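# Lay the pencil flat in the organiser tray's long lane

## Task

Place the pencil in the organiser tray's long lane so that it rests flat on that lane's bottom. Then release it and pull both hands away until neither hand is above, inside or in contact with the tray. The stack bin and the workbench riser must both still be standing upright at the end.

## Robot and tools

Robot: two arms, left_arm and right_arm. Each carries a five-finger hand: right_arm a right hand, left_arm a mirrored left hand. Bases in the scene frame: left_arm at (-0.008, +0.294, +0.002) m, right_arm at (-0.037, -0.275, 0) m, both nearly unrotated. A post stands fixed behind the arms. Loose objects may occasionally be nudged by outside pushes.

Frames: the scene frame has its origin at table-top height, halfway between the nominal bases, with +z up, +x out over the table and +y toward left_arm. Reported hand positions (end_effector_position in metres, end_effector_quat_wxyz) are given in each arm's own base frame. Offsets you send are taken along the axes of that arm's current Hand target.

Hand point: a point fixed to the palm, about 0.05 m in front of it and 0.15 m from the wrist flange. Its +z runs along the straightened fingers, +y points out of the palm, and +x runs across the palm away from the thumb on the right hand but toward the thumb on the left hand. Straight fingertips reach 0.06 to 0.07 m past the point. A bracket on the little-finger side of the wrist sticks out and can strike things.

Row layout (28 numbers, all in [-1, 1], always the full 28 even if one arm is idle): left_arm dx, dy, dz, rx, ry, rz; left hand thumb_turn, thumb_bend, index, middle, ring, little; left force_limit, speed; then the same 14 for right_arm and its hand. The six pose numbers are an offset, not a pose: they are measured from that arm's Hand target as it stood when the action or move began, along that target's axes. 1.0 equals 0.6 m for dx, dy, dz and 180 degrees for the rotation vector rx, ry, rz. Sending six zeros asks nothing new of that arm's pose.

Hand numbers are absolute positions on each motor's scale: -1 open, +1 closed. thumb_turn -1 puts the thumb beside the palm, +1 opposite the fingers. force_limit runs from about 0 N at -1 up to 10 N at +1 (15 N for the two thumb motors). speed grows linearly from near zero at -1 to full at +0.48 and stays full above that. There is no 'unchanged' value: to keep a hand as it is, resend the eight numbers last carried out for it; if none were sent yet, use its hand_measured six plus hand_force_limit and hand_speed. Closing the thumb in front of the palm together with the fingers grips things roughly 0.035 to 0.065 m thick; thumb tip and index pad can pinch slimmer light items. For a soft grip close at speed -0.94 or below. To grip harder, raise force_limit and send a target more closed than hand_measured; to loosen, send one more open.

execute_actions: argument actions, a list of actions; each action is a table of up to 15 rows, each row one 1/30 s step, the final row repeated to fill 15 steps. Every row in an action counts from the action's starting Hand target, not from the prior row. Optional cameras: names, ["all"] or []. An empty actions list returns images by default.

move: argument target, either one 28-number row or a list of up to 15 rows; every row's offsets count from the same starting Hand targets. speed in m/s (0.002 to 4.3, default 0.25; turning up to twice that in rad/s), one value or one per target. blend in metres rounds corners in a list; 0 stops at each target. blocking=false returns after about 0.5 s while motion continues. Paths are straight and do not avoid obstacles or the other arm; faster motion means more lag and harder contact. The result adds a move: line such as done, off_target, moving, held or fault, plus limits (paced = pose clipped, held = steps withheld).

wait: seconds (0 to 3600); sends nothing new and lets a running move go on. stop: brakes the current move. zoom_image: camera (cam_high, cam_low, cam_left_wrist, cam_right_wrist) and region [x0, y0, x1, y1] in pixels, at most 504 by 504. show_instructions: shows the reference pages. finished_scene: ends the scene for good (scene 1, optional).

Results: Hand target is the last commanded pose after clipping; the next offsets start from it. Arms often rest 1 to 3 cm, sometimes 5 cm, short of it, mostly low, without any contact; a further execute_actions call re-requests it, or send the remaining gap as an offset. Orientation commands are clipped to within 40 degrees of the measured orientation each step. hand_measured, hand_stopped_by (moving, target, force, stalled, fault) and hand_load_n list six values in motor order; a lost grip shows as hand_load_n dropping near 0. Joint torques and velocities are reported per joint; torques 3 and 4 wrap at ±28 N m.

Avoid: dropping or releasing the pencil while it moves, fast impacts, pressing hard into fixed or heavy objects, knocking over the stack bin or workbench riser, anything leaving the table, and any contact between the two hands or arms, which can end the scene. Pressing against unreachable targets or holding long stretched poses overheats motors (MOTOR HOT at 85 °C, arm collapse at 100 °C). To stop a push, command the target back behind the hand point.

Each tool is called after "Request:" as a command line: name --argument value for each argument, lists and objects as JSON in quotes; but a table of rows of numbers goes row by row, as --pt "numbers of a row", without its own name.

Reference images:

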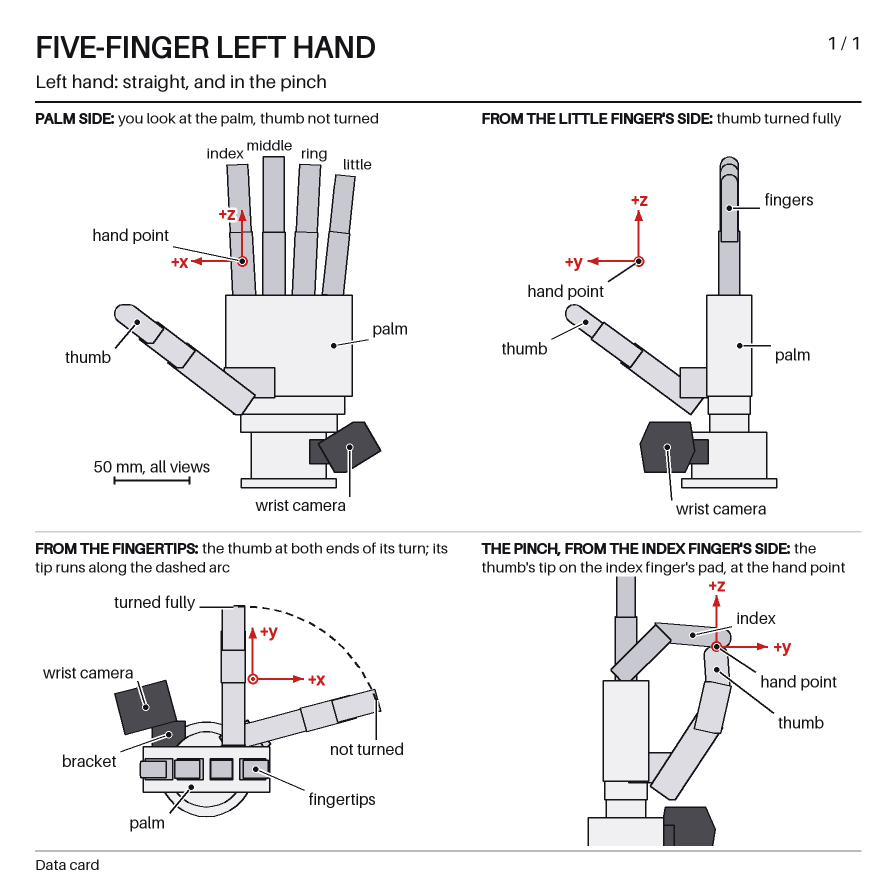

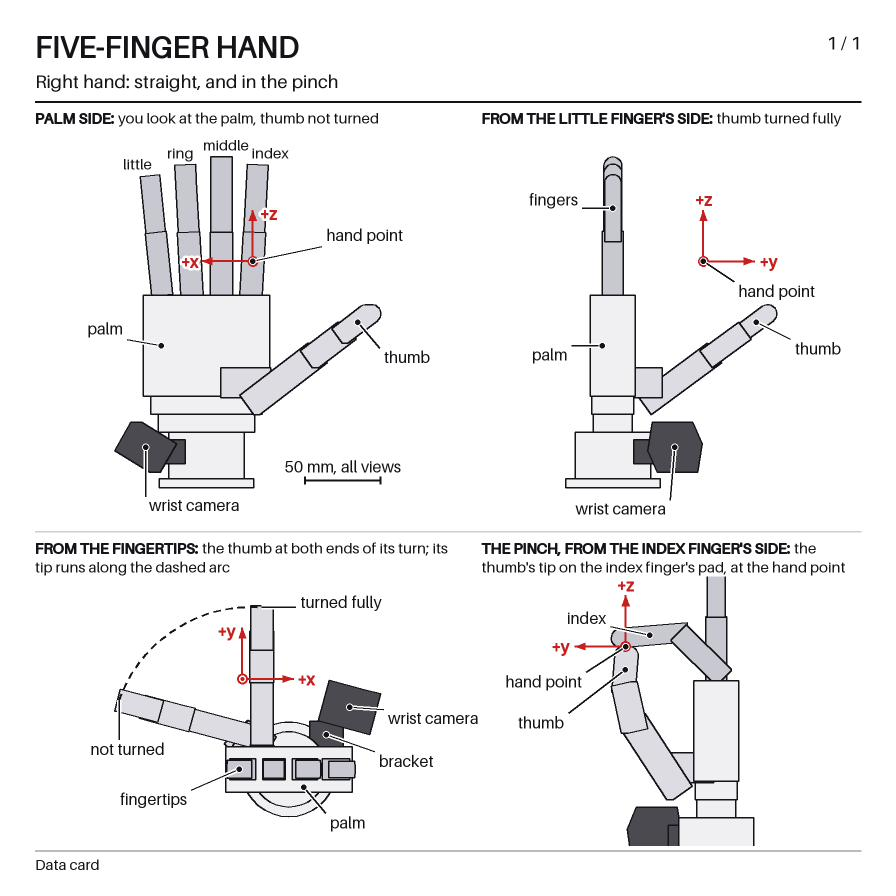

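## Session

Request:
execute_actions --actions '[]'

Scene clock: 0.00 s.
left_arm: end_effector_position=(+0.3142, +0.0975, +0.2210) hand_measured=(-1.000, -1.000, -1.000, -1.000, -1.000, -1.000) hand_load_n=(+0.0, +0.0, +0.0, +0.0, +0.0, +0.0) hand_stopped_by=(target, target, target, target, target, target) hand_force_limit=0.00 hand_speed=-0.80 end_effector_quat_wxyz=(+0.211, +0.902, +0.212, +0.310) | right_arm: end_effector_position=(+0.5128, +0.0480, +0.1833) hand_measured=(-1.000, -1.000, -1.000, -1.000, -1.000, -1.000) hand_load_n=(+0.0, +0.0, +0.0, +0.0, +0.0, +0.0) hand_stopped_by=(target, target, target, target, target, target) hand_force_limit=0.00 hand_speed=-0.80 end_effector_quat_wxyz=(+0.207, -0.247, +0.947, +0.006)
Joint positions: left_arm=[0.874 0.9 0.679 -1.046 0.719 -1.274] | right_arm=[-0.093 1.451 1.207 -0.935 -0.151 0.999]
Joint velocities: within noise
Joint torques (N m): no reading
Heat: left arm: hottest shoulder 35 °C; right arm: hottest waist 34 °C.
Hand target: left_arm +0.3177, +0.1015, +0.2302; +0.205, +0.902, +0.208, +0.319 | right_arm +0.5206, +0.0473, +0.1956; +0.221, -0.247, +0.944, +0.002

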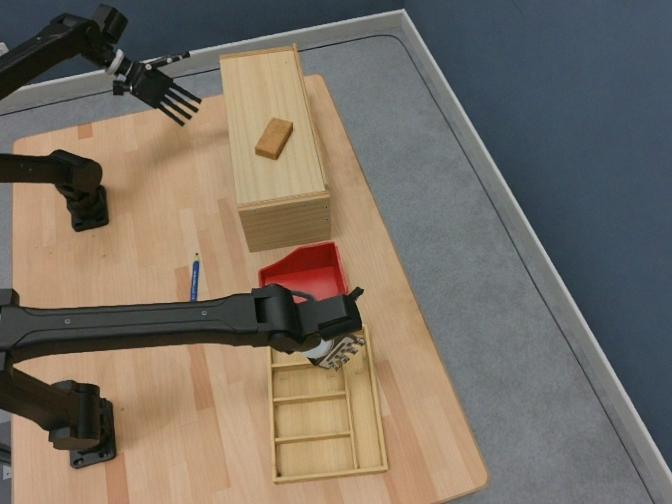

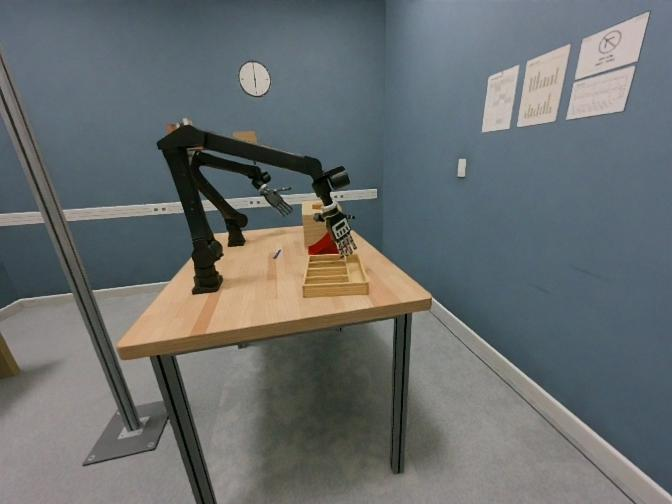

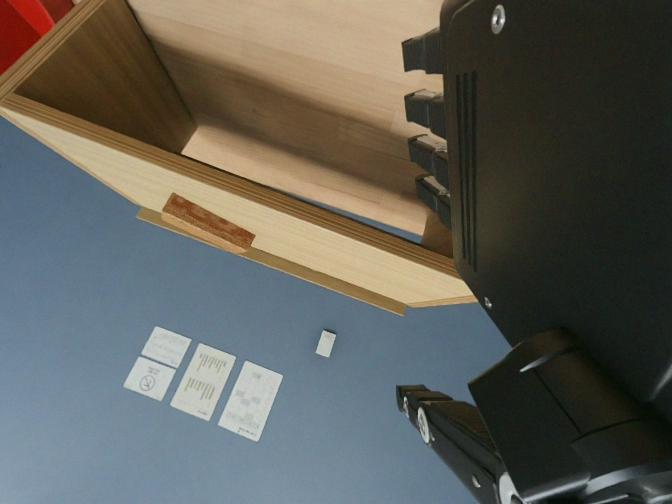

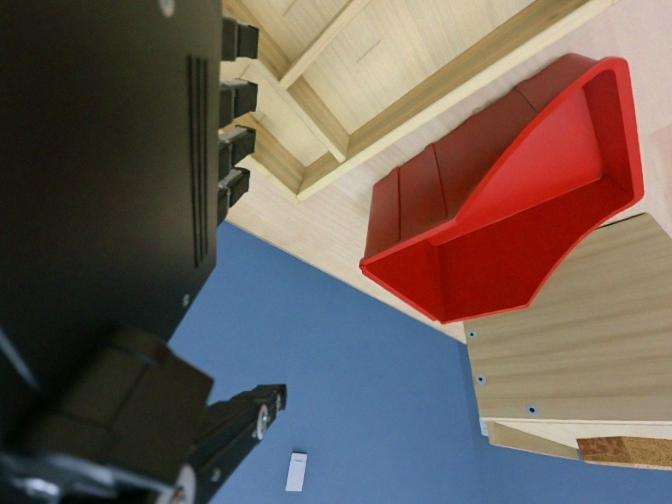

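Request:
zoom_image --camera "cam_high" --region '[150, 230, 400, 490]'

Request:
zoom_image --camera "cam_low" --region '[180, 180, 440, 370]'

Scaled by 1.938.

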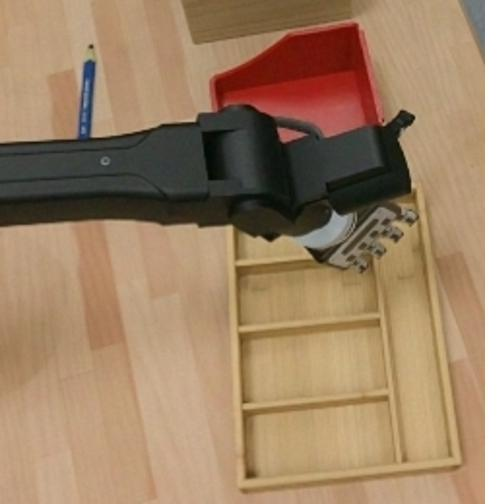

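Scaled by 1.938.

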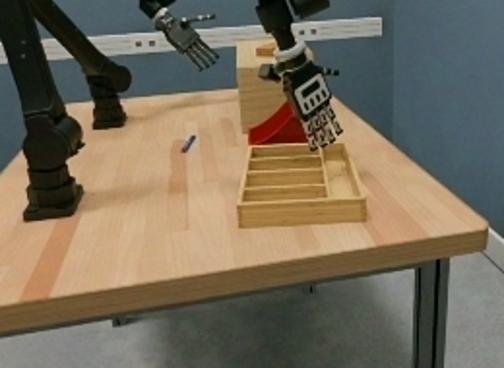

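Request:
move --target '[0,0,0,0,0,0,-1,-1,-1,-1,-1,-1,0,-0.8,0.368,-0.057,-0.256,0,0,0,-1,-1,-1,-1,-1,-1,0,-0.8]' --cameras '["all"]'

Scene clock: 6.80 s.
left_arm: end_effector_position=(+0.3142, +0.0975, +0.2210) hand_measured=(-1.000, -1.000, -1.000, -1.000, -1.000, -1.000) hand_load_n=(-0.5, +0.0, +0.0, +0.0, +0.0, +0.0) hand_stopped_by=(target, target, target, target, target, target) hand_force_limit=0.00 hand_speed=-0.80 end_effector_quat_wxyz=(+0.211, +0.902, +0.212, +0.310) | right_arm: end_effector_position=(+0.3026, -0.1046, +0.2438) hand_measured=(-1.000, -1.000, -1.000, -1.000, -1.000, -1.000) hand_load_n=(+0.0, +0.0, +0.0, +0.0, +0.0, +0.5) hand_stopped_by=(target, target, target, target, target, target) hand_force_limit=0.00 hand_speed=-0.80 end_effector_quat_wxyz=(+0.221, -0.241, +0.945, +0.001)
Joint positions: left_arm=[0.874 0.9 0.679 -1.046 0.719 -1.274] | right_arm=[-0.707 1.057 1.031 -1.278 -0.36 0.414]
Joint torques (N m): left_arm=[-0.5 -0.32 11.43 0.75 0.56 -0.1] | right_arm=[-1.55 -3.37 9.46 0.59 -0.58 -0.09]
Heat: left arm: hottest shoulder 35 °C; right arm: hottest elbow 35 °C.
Hand target: left_arm +0.3177, +0.1015, +0.2302; +0.205, +0.902, +0.208, +0.319 | right_arm +0.3004, -0.1027, +0.2458; +0.221, -0.247, +0.944, +0.002
Off the commanded pose: left_arm 0.011 m, 1 deg | right_arm 0.003 m, 1 deg.
move: done

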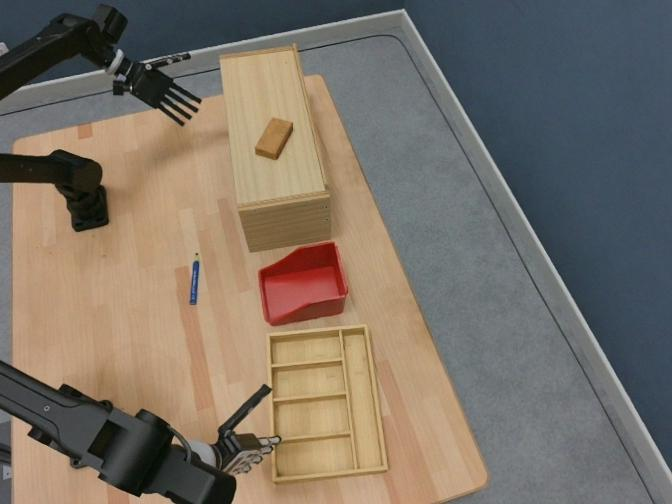

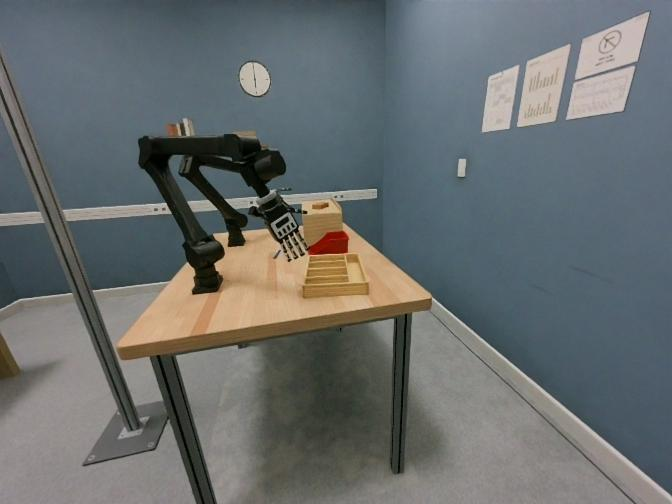

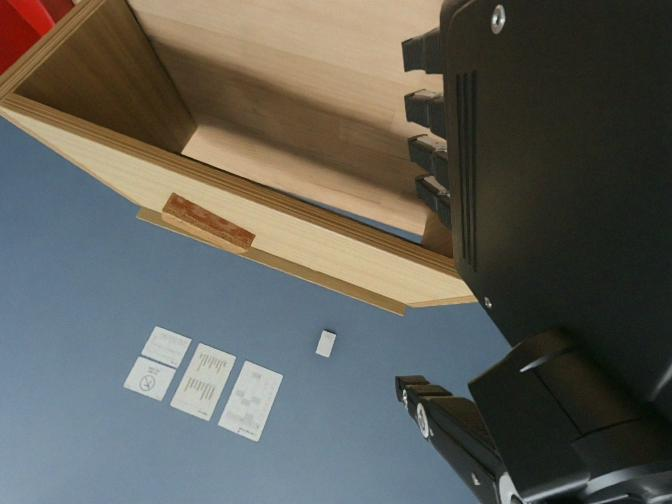

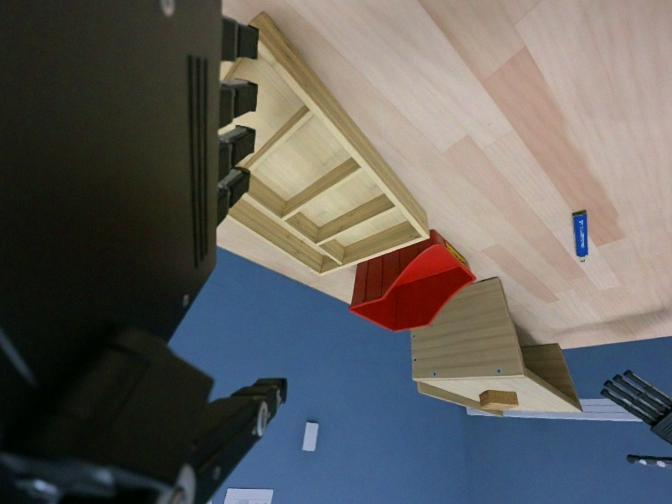

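Request:
zoom_image --camera "cam_high" --region '[155, 235, 255, 325]'

Request:
zoom_image --camera "cam_high" --region '[250, 310, 410, 490]'

Request:
zoom_image --camera "cam_low" --region '[250, 220, 390, 310]'

Request:
zoom_image --camera "cam_right_wrist" --region '[220, 0, 460, 280]'

Request:
zoom_image --camera "cam_right_wrist" --region '[530, 180, 630, 280]'

Scaled by 5.040.

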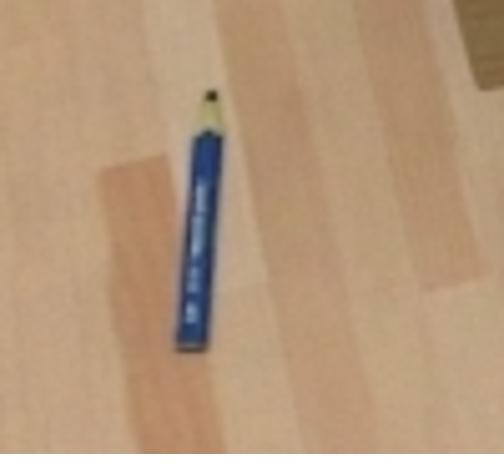

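Scaled by 2.800.

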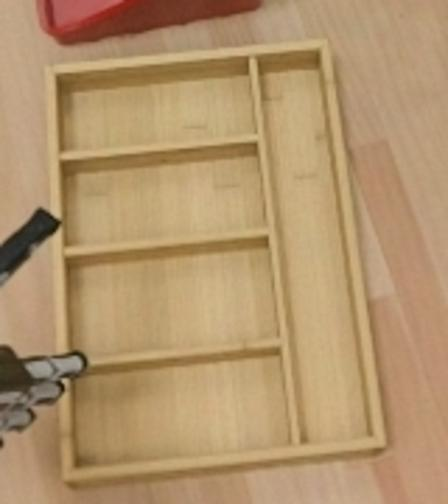

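Scaled by 3.600.

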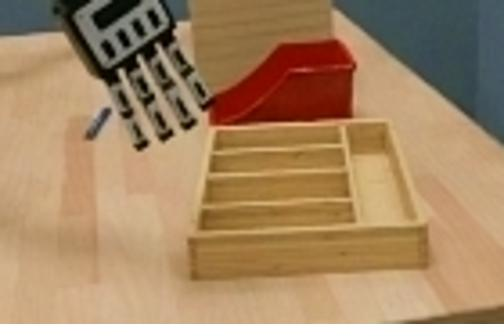

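Scaled by 1.800.

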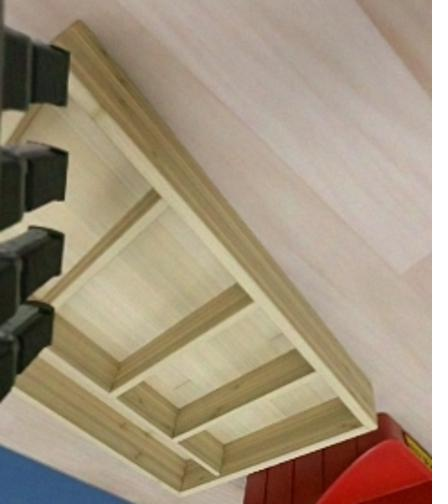

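Scaled by 5.040.

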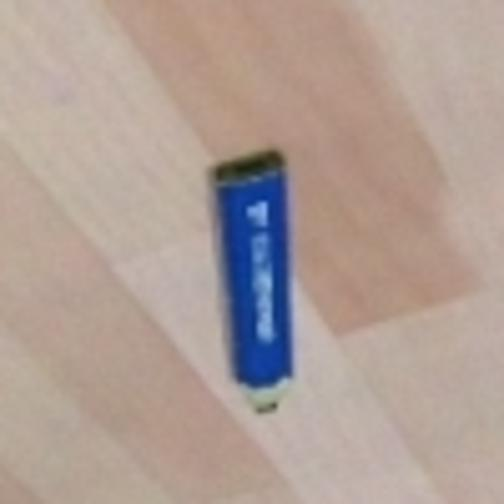

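Request:
move --target '[0,0,0,0,0,0,-1,-1,-1,-1,-1,-1,0,-0.8,-0.292,0.810,0.218,0.2753,-0.1110,-0.3277,1,-0.4,-0.3,-0.3,1,1,0,-0.5]' --cameras '["all"]' --speed 0.2

Scene clock: 16.67 s.
left_arm: end_effector_position=(+0.3142, +0.0975, +0.2210) hand_measured=(-1.000, -1.000, -1.000, -1.000, -1.000, -1.000) hand_load_n=(+0.0, +0.0, +0.0, +0.0, +0.0, +0.0) hand_stopped_by=(target, target, target, target, target, target) hand_force_limit=0.00 hand_speed=-0.80 end_effector_quat_wxyz=(+0.211, +0.902, +0.212, +0.310) | right_arm: end_effector_position=(+0.2612, +0.4061, +0.1353) hand_measured=(+1.000, -0.400, -0.300, -0.300, +1.000, +1.000) hand_load_n=(+0.0, +0.0, +0.0, +0.0, +0.0, +0.0) hand_stopped_by=(target, target, target, target, target, target) hand_force_limit=0.00 hand_speed=-0.50 end_effector_quat_wxyz=(-0.407, +0.557, -0.569, +0.447)
Joint positions: left_arm=[0.874 0.9 0.679 -1.046 0.719 -1.274] | right_arm=[1.346 1.433 0.867 -0.465 1.253 0.973]
Joint torques (N m): left_arm=[-0.44 -0.38 11.45 0.76 0.55 -0.1] | right_arm=[-1.61 -7 10.66 1.66 1.15 -0.08]
Heat: left arm: hottest elbow 35 °C; right arm: hottest elbow 36 °C.
Hand target: left_arm +0.3177, +0.1015, +0.2302; +0.205, +0.902, +0.208, +0.319 | right_arm +0.2647, +0.4203, +0.1495; -0.420, +0.549, -0.573, +0.440
Off the commanded pose: left_arm 0.011 m, 1 deg | right_arm 0.020 m, 2 deg.
move: off_target (right_arm)

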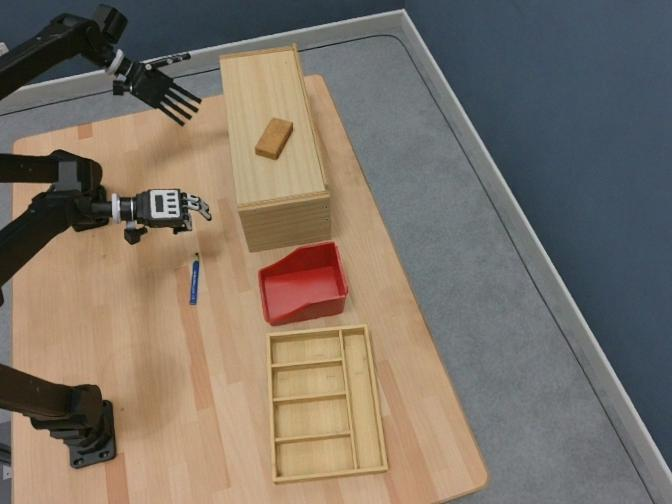

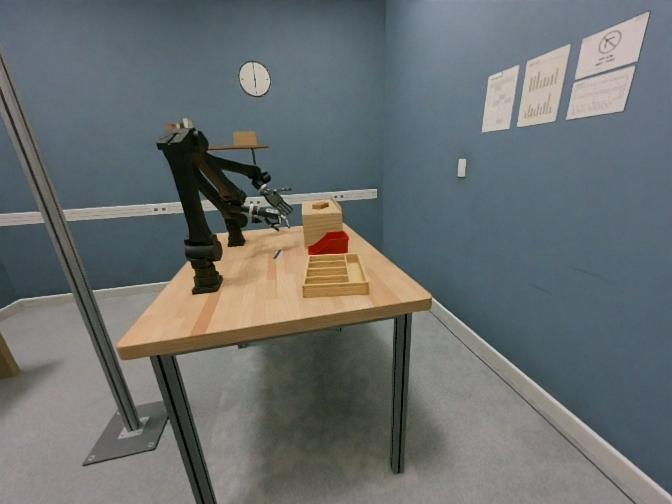

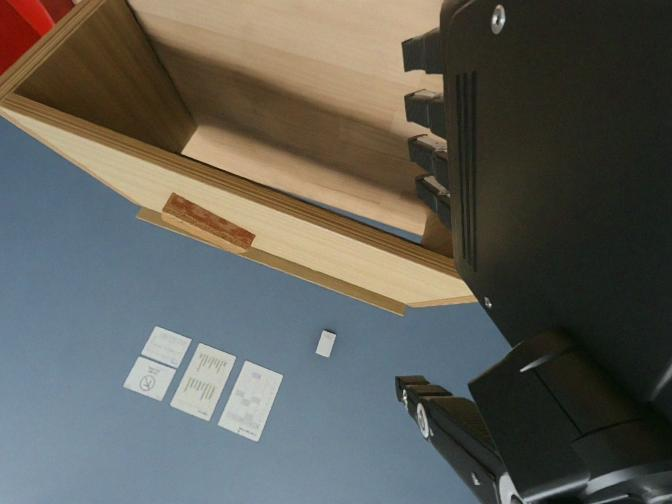

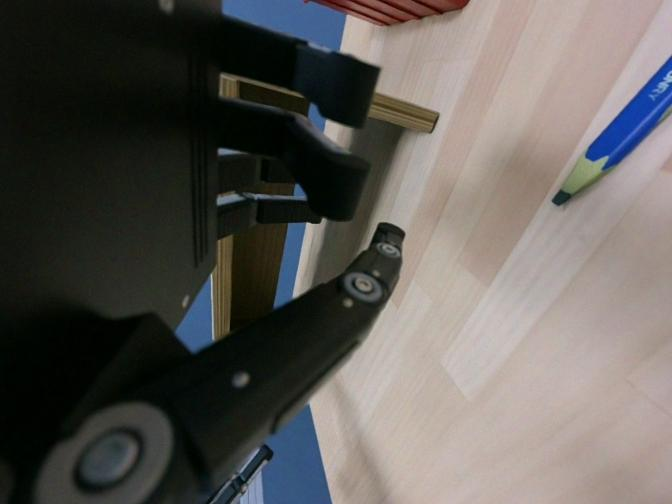

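Request:
zoom_image --camera "cam_right_wrist" --region '[200, 0, 504, 280]'

Request:
zoom_image --camera "cam_high" --region '[100, 170, 240, 310]'

Scaled by 1.658.

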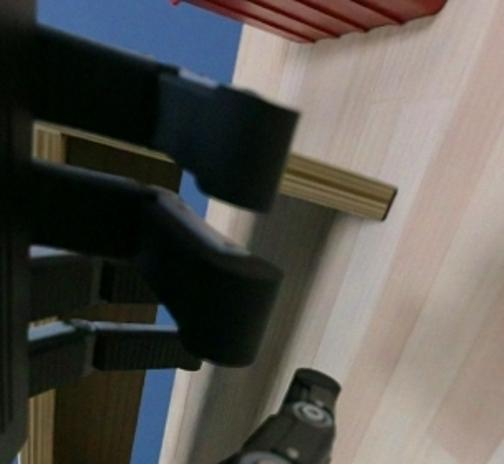

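Scaled by 3.600.

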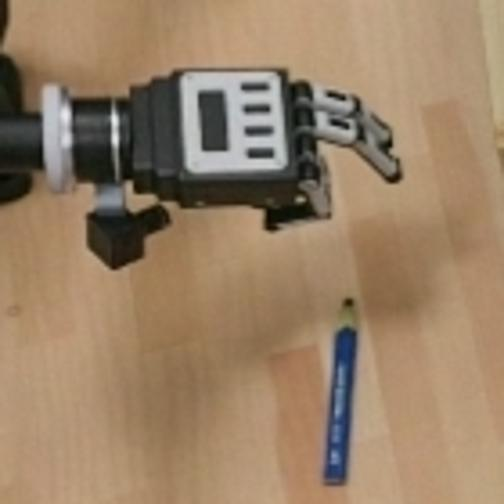

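Request:
move --target '[0,0,0,0,0,0,-1,-1,-1,-1,-1,-1,0,-0.8,0.1163,0.0793,0.0267,0,0,0,1,-0.4,-0.3,-0.3,1,1,0,-0.5]' --cameras '["cam_high","cam_right_wrist"]' --speed 0.15

Request:
zoom_image --camera "cam_high" --region '[100, 190, 240, 330]'

Scene clock: 19.20 s.
left_arm: end_effector_position=(+0.3142, +0.0975, +0.2210) hand_measured=(-1.000, -1.000, -1.000, -1.000, -1.000, -1.000) hand_load_n=(+0.0, +0.0, +0.0, +0.0, +0.0, +0.0) hand_stopped_by=(target, target, target, target, target, target) hand_force_limit=0.00 hand_speed=-0.80 end_effector_quat_wxyz=(+0.211, +0.902, +0.212, +0.310) | right_arm: end_effector_position=(+0.2626, +0.3516, +0.0945) hand_measured=(+1.000, -0.400, -0.300, -0.300, +1.000, +1.000) hand_load_n=(+0.0, +0.0, +0.0, +0.0, +0.0, +0.0) hand_stopped_by=(target, target, target, target, target, target) hand_force_limit=0.00 hand_speed=-0.50 end_effector_quat_wxyz=(-0.415, +0.553, -0.571, +0.442)
Joint positions: left_arm=[0.874 0.9 0.679 -1.046 0.719 -1.274] | right_arm=[1.305 1.361 0.638 -0.179 1.227 0.856]
Joint torques (N m): left_arm=[-0.38 -0.38 11.43 0.75 0.54 -0.11] | right_arm=[-1.96 -6.48 6.68 1.81 0.95 -0.08]
Heat: left arm: hottest elbow 35 °C; right arm: hottest elbow 36 °C.
Hand target: left_arm +0.3177, +0.1015, +0.2302; +0.205, +0.902, +0.208, +0.319 | right_arm +0.2647, +0.3503, +0.0994; -0.420, +0.549, -0.573, +0.440
Off the commanded pose: left_arm 0.011 m, 1 deg | right_arm 0.006 m, 1 deg.
move: done

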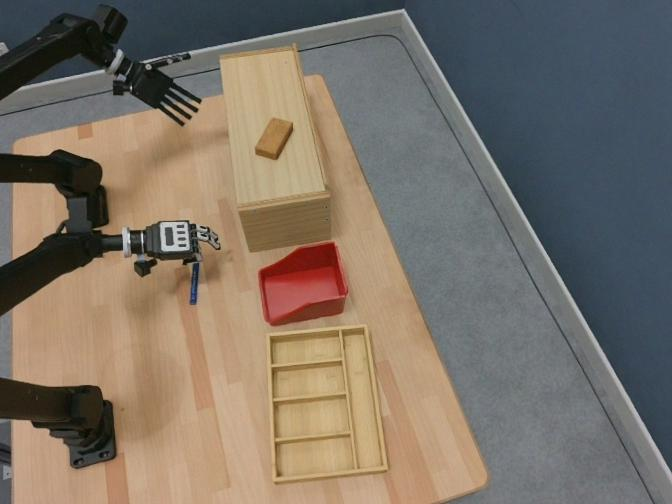

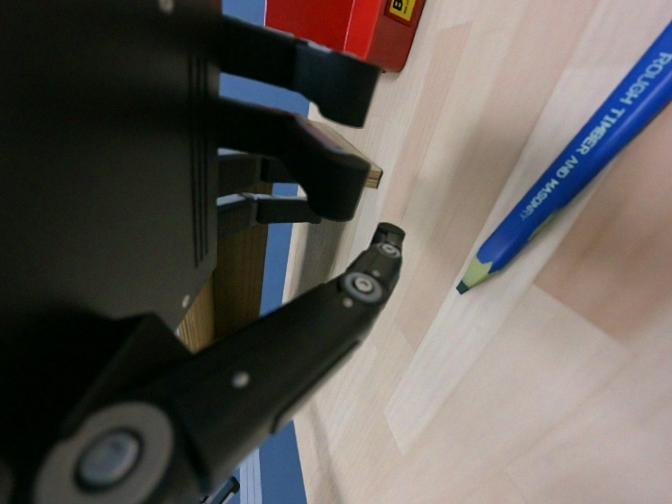

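Scaled by 3.600.

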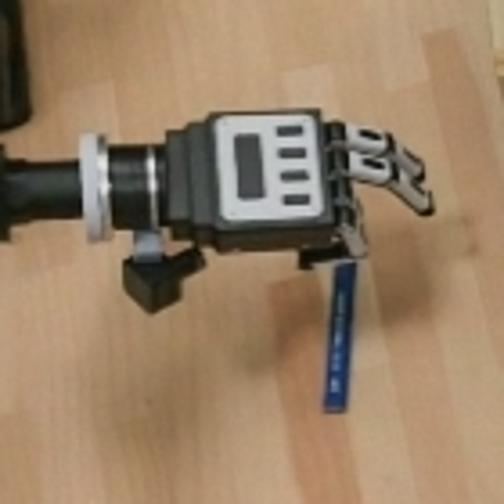

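Request:
move --target '[0,0,0,0,0,0,-1,-1,-1,-1,-1,-1,0,-0.8,-0.021,0.0745,-0.0397,0,0.0161,0.0043,1,-0.4,-0.3,-0.3,1,1,0,-0.5]' --cameras '["cam_high","cam_right_wrist","cam_low"]' --speed 0.1

Request:
zoom_image --camera "cam_high" --region '[100, 190, 240, 330]'

Request:
zoom_image --camera "cam_low" --region '[220, 180, 340, 280]'

Scene clock: 24.53 s.
left_arm: end_effector_position=(+0.3142, +0.0975, +0.2210) hand_measured=(-1.000, -1.000, -1.000, -1.000, -1.000, -1.000) hand_load_n=(+0.0, +0.0, +0.0, +0.0, +0.0, +0.0) hand_stopped_by=(target, target, target, target, target, target) hand_force_limit=0.00 hand_speed=-0.80 end_effector_quat_wxyz=(+0.211, +0.902, +0.212, +0.310) | right_arm: end_effector_position=(+0.2299, +0.3483, +0.0549) hand_measured=(+1.000, -0.400, -0.300, -0.300, +1.000, +1.000) hand_load_n=(+0.0, +0.0, +0.0, -0.5, +0.0, +0.0) hand_stopped_by=(target, target, target, target, target, target) hand_force_limit=0.00 hand_speed=-0.50 end_effector_quat_wxyz=(-0.400, +0.541, -0.583, +0.456)
Joint positions: left_arm=[0.874 0.9 0.679 -1.046 0.719 -1.274] | right_arm=[1.406 1.497 0.69 -0.544 1.297 1.314]
Joint torques (N m): left_arm=[-0.56 -0.32 11.48 0.73 0.54 -0.11] | right_arm=[-1.14 -5.13 9.33 0.42 1.42 0.12]
Heat: left arm: hottest elbow 36 °C; right arm: hottest elbow 36 °C.
Hand target: left_arm +0.3177, +0.1015, +0.2302; +0.205, +0.902, +0.208, +0.319 | right_arm +0.2307, +0.3644, +0.0625; -0.409, +0.534, -0.587, +0.451
Off the commanded pose: left_arm 0.011 m, 1 deg | right_arm 0.018 m, 2 deg.
move: off_target (right_arm)
Images, in order (width x height): cam_high 672x504, cam_low 672x504, cam_right_wrist 672x504.

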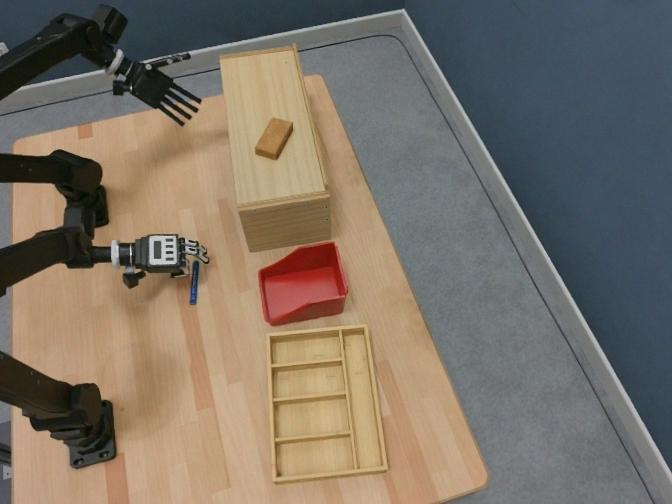

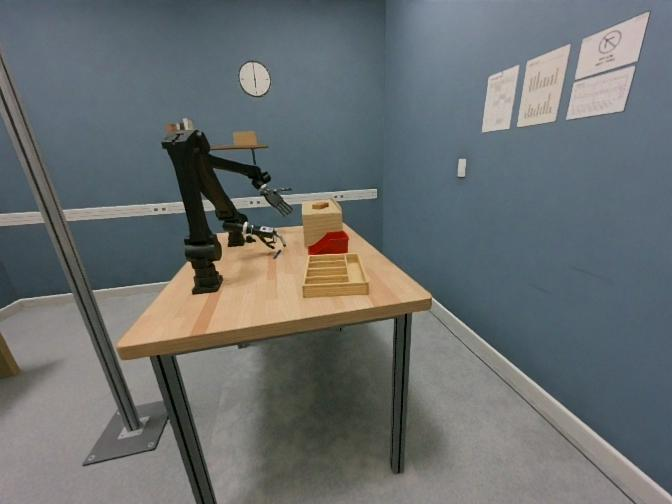

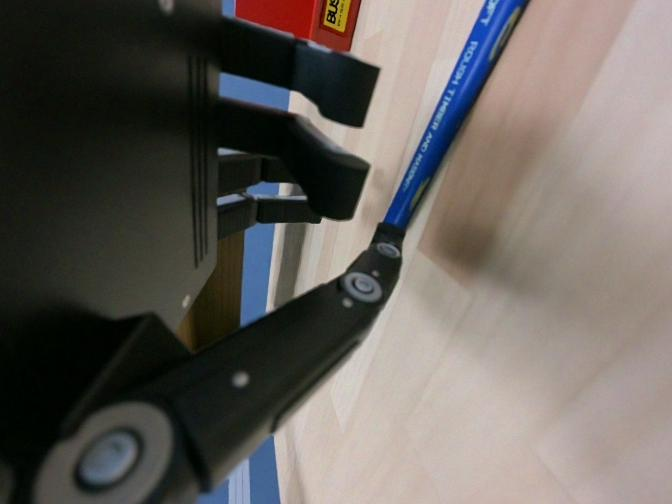

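Scaled by 3.600.

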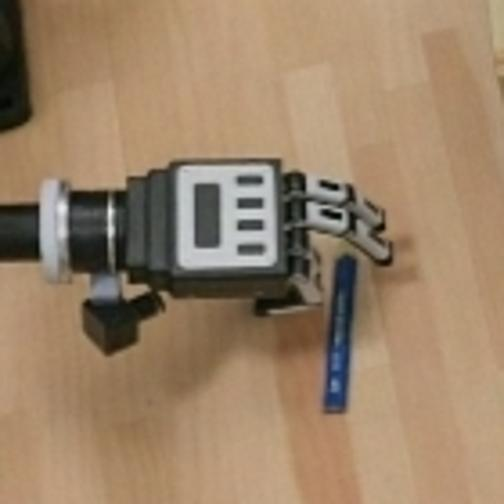

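Scaled by 4.200.

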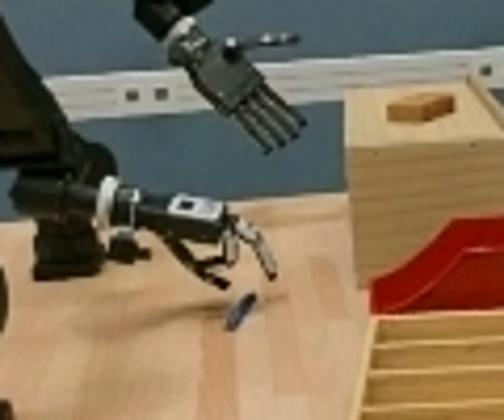

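Request:
move --target '[0,0,0,0,0,0,-1,-1,-1,-1,-1,-1,0,-0.8,0,0.0322,0.0087,0.0611,0,0,1,-0.02,-0.3,-0.3,1,1,0,-0.5]' --cameras '["cam_high","cam_right_wrist","cam_low"]' --speed 0.1

Request:
zoom_image --camera "cam_high" --region '[140, 220, 240, 320]'

Request:
zoom_image --camera "cam_low" --region '[240, 210, 310, 270]'

Scene clock: 27.43 s.
left_arm: end_effector_position=(+0.3142, +0.0975, +0.2210) hand_measured=(-1.000, -1.000, -1.000, -1.000, -1.000, -1.000) hand_load_n=(+0.0, -0.5, +0.0, +0.5, +0.0, +0.0) hand_stopped_by=(target, target, target, target, target, target) hand_force_limit=0.00 hand_speed=-0.80 end_effector_quat_wxyz=(+0.211, +0.902, +0.212, +0.310) | right_arm: end_effector_position=(+0.2327, +0.3581, +0.0427) hand_measured=(+1.000, -0.020, -0.300, -0.300, +1.000, +1.000) hand_load_n=(+0.0, +0.0, +0.0, +0.0, +0.0, +0.0) hand_stopped_by=(target, target, target, target, target, target) hand_force_limit=0.00 hand_speed=-0.50 end_effector_quat_wxyz=(-0.449, +0.497, -0.539, +0.511)
Joint positions: left_arm=[0.874 0.9 0.679 -1.046 0.719 -1.274] | right_arm=[1.454 1.647 0.69 -0.44 1.495 1.372]
Joint torques (N m): left_arm=[-0.62 -0.56 11.43 0.73 0.56 -0.1] | right_arm=[-1.03 -6.3 5.59 1.06 1.48 0.16]
Heat: left arm: hottest elbow 36 °C; right arm: hottest elbow 36 °C.
Hand target: left_arm +0.3177, +0.1015, +0.2302; +0.205, +0.902, +0.208, +0.319 | right_arm +0.2308, +0.3643, +0.0424; -0.458, +0.492, -0.541, +0.505
Off the commanded pose: left_arm 0.011 m, 1 deg | right_arm 0.007 m, 1 deg.
move: done
Images, in order (width x height): cam_high 672x504, cam_low 672x504, cam_right_wrist 672x504.

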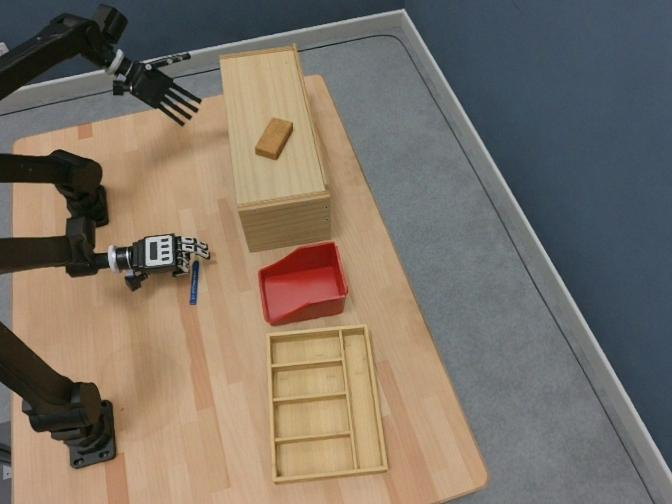

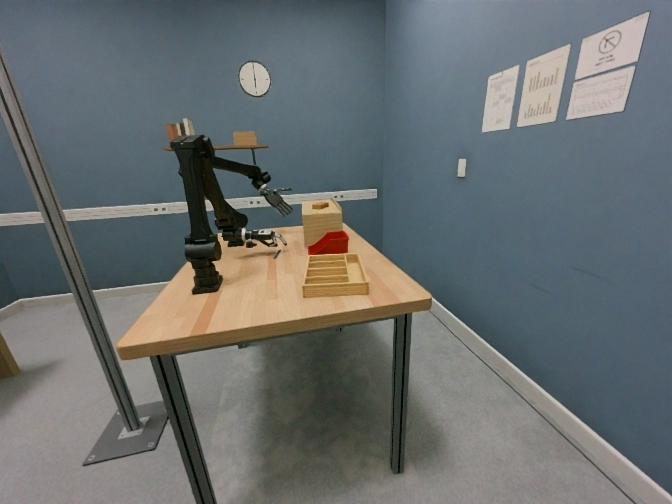

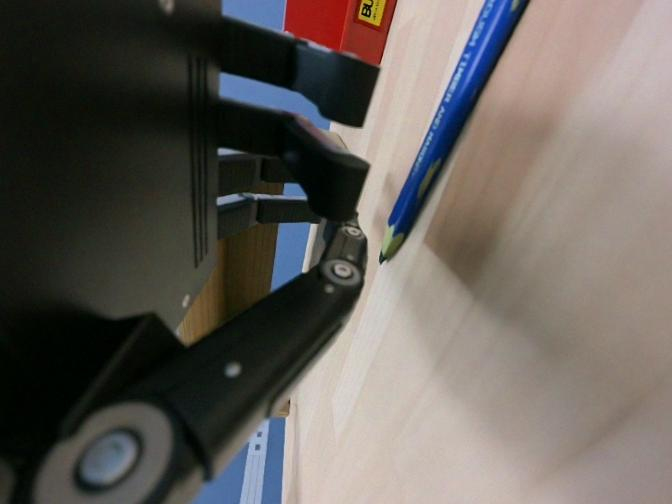

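Scaled by 5.040.

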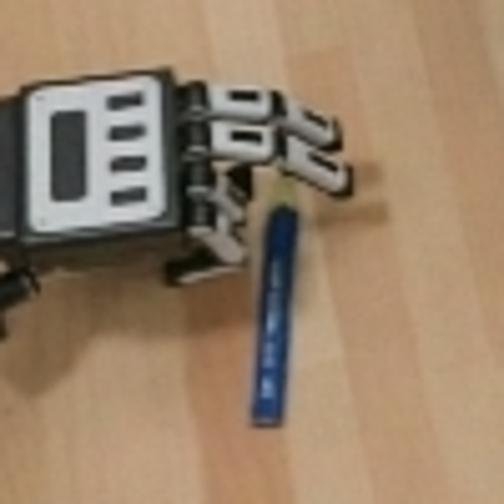

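Scaled by 7.200.

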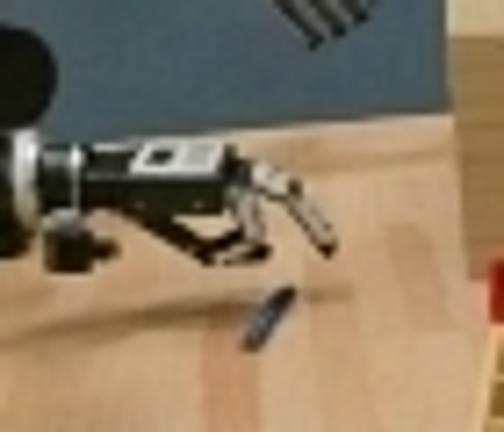

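Request:
zoom_image --camera "cam_right_wrist" --region '[260, 100, 540, 380]'

Scaled by 1.800.

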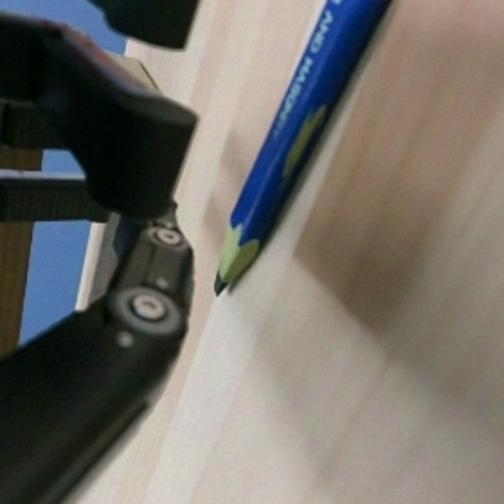

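Request:
move --target '[0,0,0,0,0,0,-1,-1,-1,-1,-1,-1,0,-0.8,0.001,0.024,-0.0117,0,0,0,1,-0.02,-0.3,-0.3,1,1,0,-0.5]' --cameras '["cam_high","cam_right_wrist","cam_low"]' --speed 0.05

Request:
zoom_image --camera "cam_high" --region '[160, 230, 230, 310]'

Request:
zoom_image --camera "cam_low" --region '[250, 220, 300, 270]'

Scene clock: 30.87 s.
left_arm: end_effector_position=(+0.3142, +0.0975, +0.2210) hand_measured=(-1.000, -1.000, -1.000, -1.000, -1.000, -1.000) hand_load_n=(+0.0, +0.0, +0.0, -0.5, +0.0, +0.0) hand_stopped_by=(target, target, target, target, target, target) hand_force_limit=0.00 hand_speed=-0.80 end_effector_quat_wxyz=(+0.211, +0.902, +0.212, +0.310) | right_arm: end_effector_position=(+0.2243, +0.3515, +0.0260) hand_measured=(+1.000, -0.020, -0.300, -0.300, +1.000, +1.000) hand_load_n=(+0.0, +0.0, +0.0, +0.0, +0.0, +0.0) hand_stopped_by=(target, target, target, target, target, target) hand_force_limit=0.00 hand_speed=-0.50 end_effector_quat_wxyz=(-0.452, +0.498, -0.538, +0.508)
Joint positions: left_arm=[0.874 0.9 0.679 -1.046 0.719 -1.274] | right_arm=[1.475 1.7 0.696 -0.583 1.496 1.568]
Joint torques (N m): left_arm=[-0.44 -0.44 11.43 0.75 0.54 -0.11] | right_arm=[-0.97 -6.12 6.98 0.18 1.48 0.17]
Heat: left arm: hottest elbow 37 °C; right arm: hottest elbow 36 °C.
Hand target: left_arm +0.3177, +0.1015, +0.2302; +0.205, +0.902, +0.208, +0.319 | right_arm +0.2226, +0.3645, +0.0286; -0.458, +0.492, -0.541, +0.505
Off the commanded pose: left_arm 0.011 m, 1 deg | right_arm 0.013 m, 1 deg.
move: off_target (right_arm)
Images, in order (width x height): cam_high 672x504, cam_low 672x504, cam_right_wrist 672x504.

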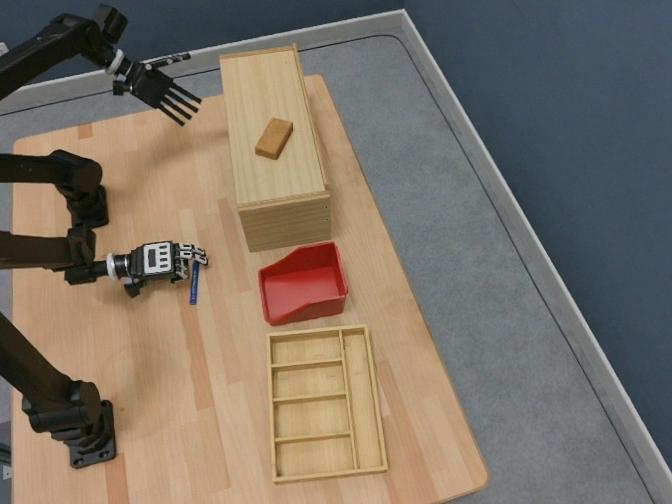

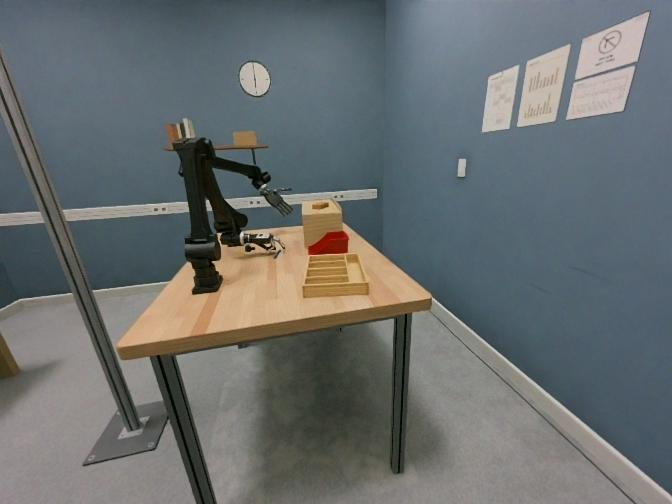

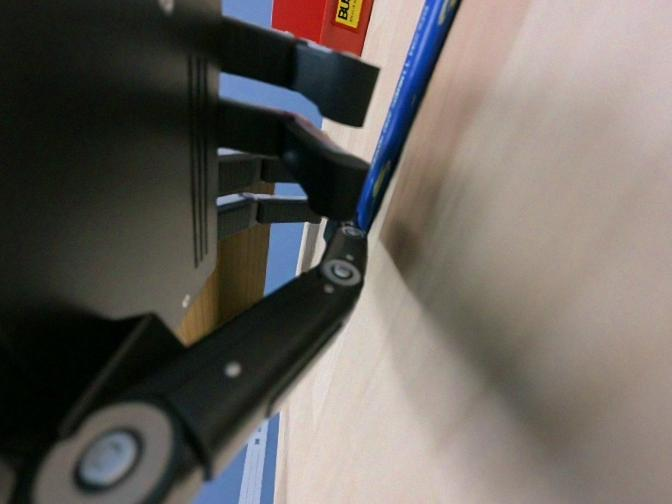

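Scaled by 6.300.

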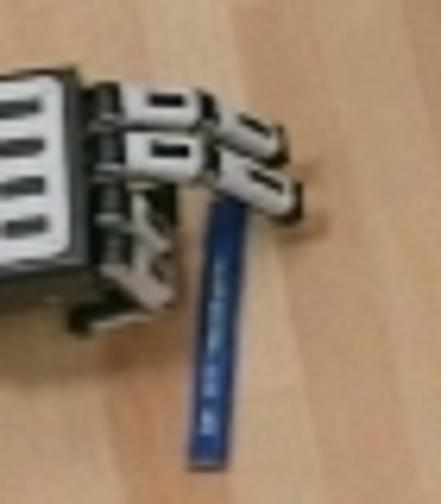

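Scaled by 10.080.

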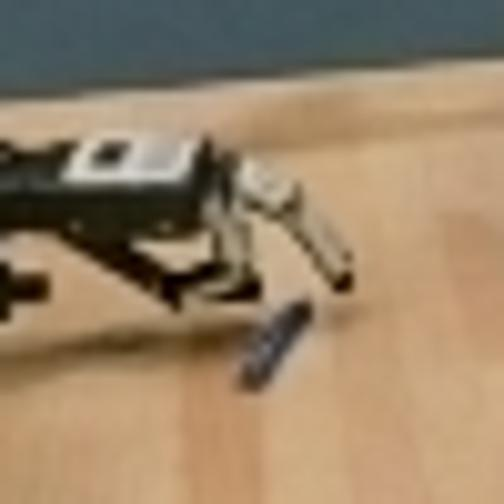

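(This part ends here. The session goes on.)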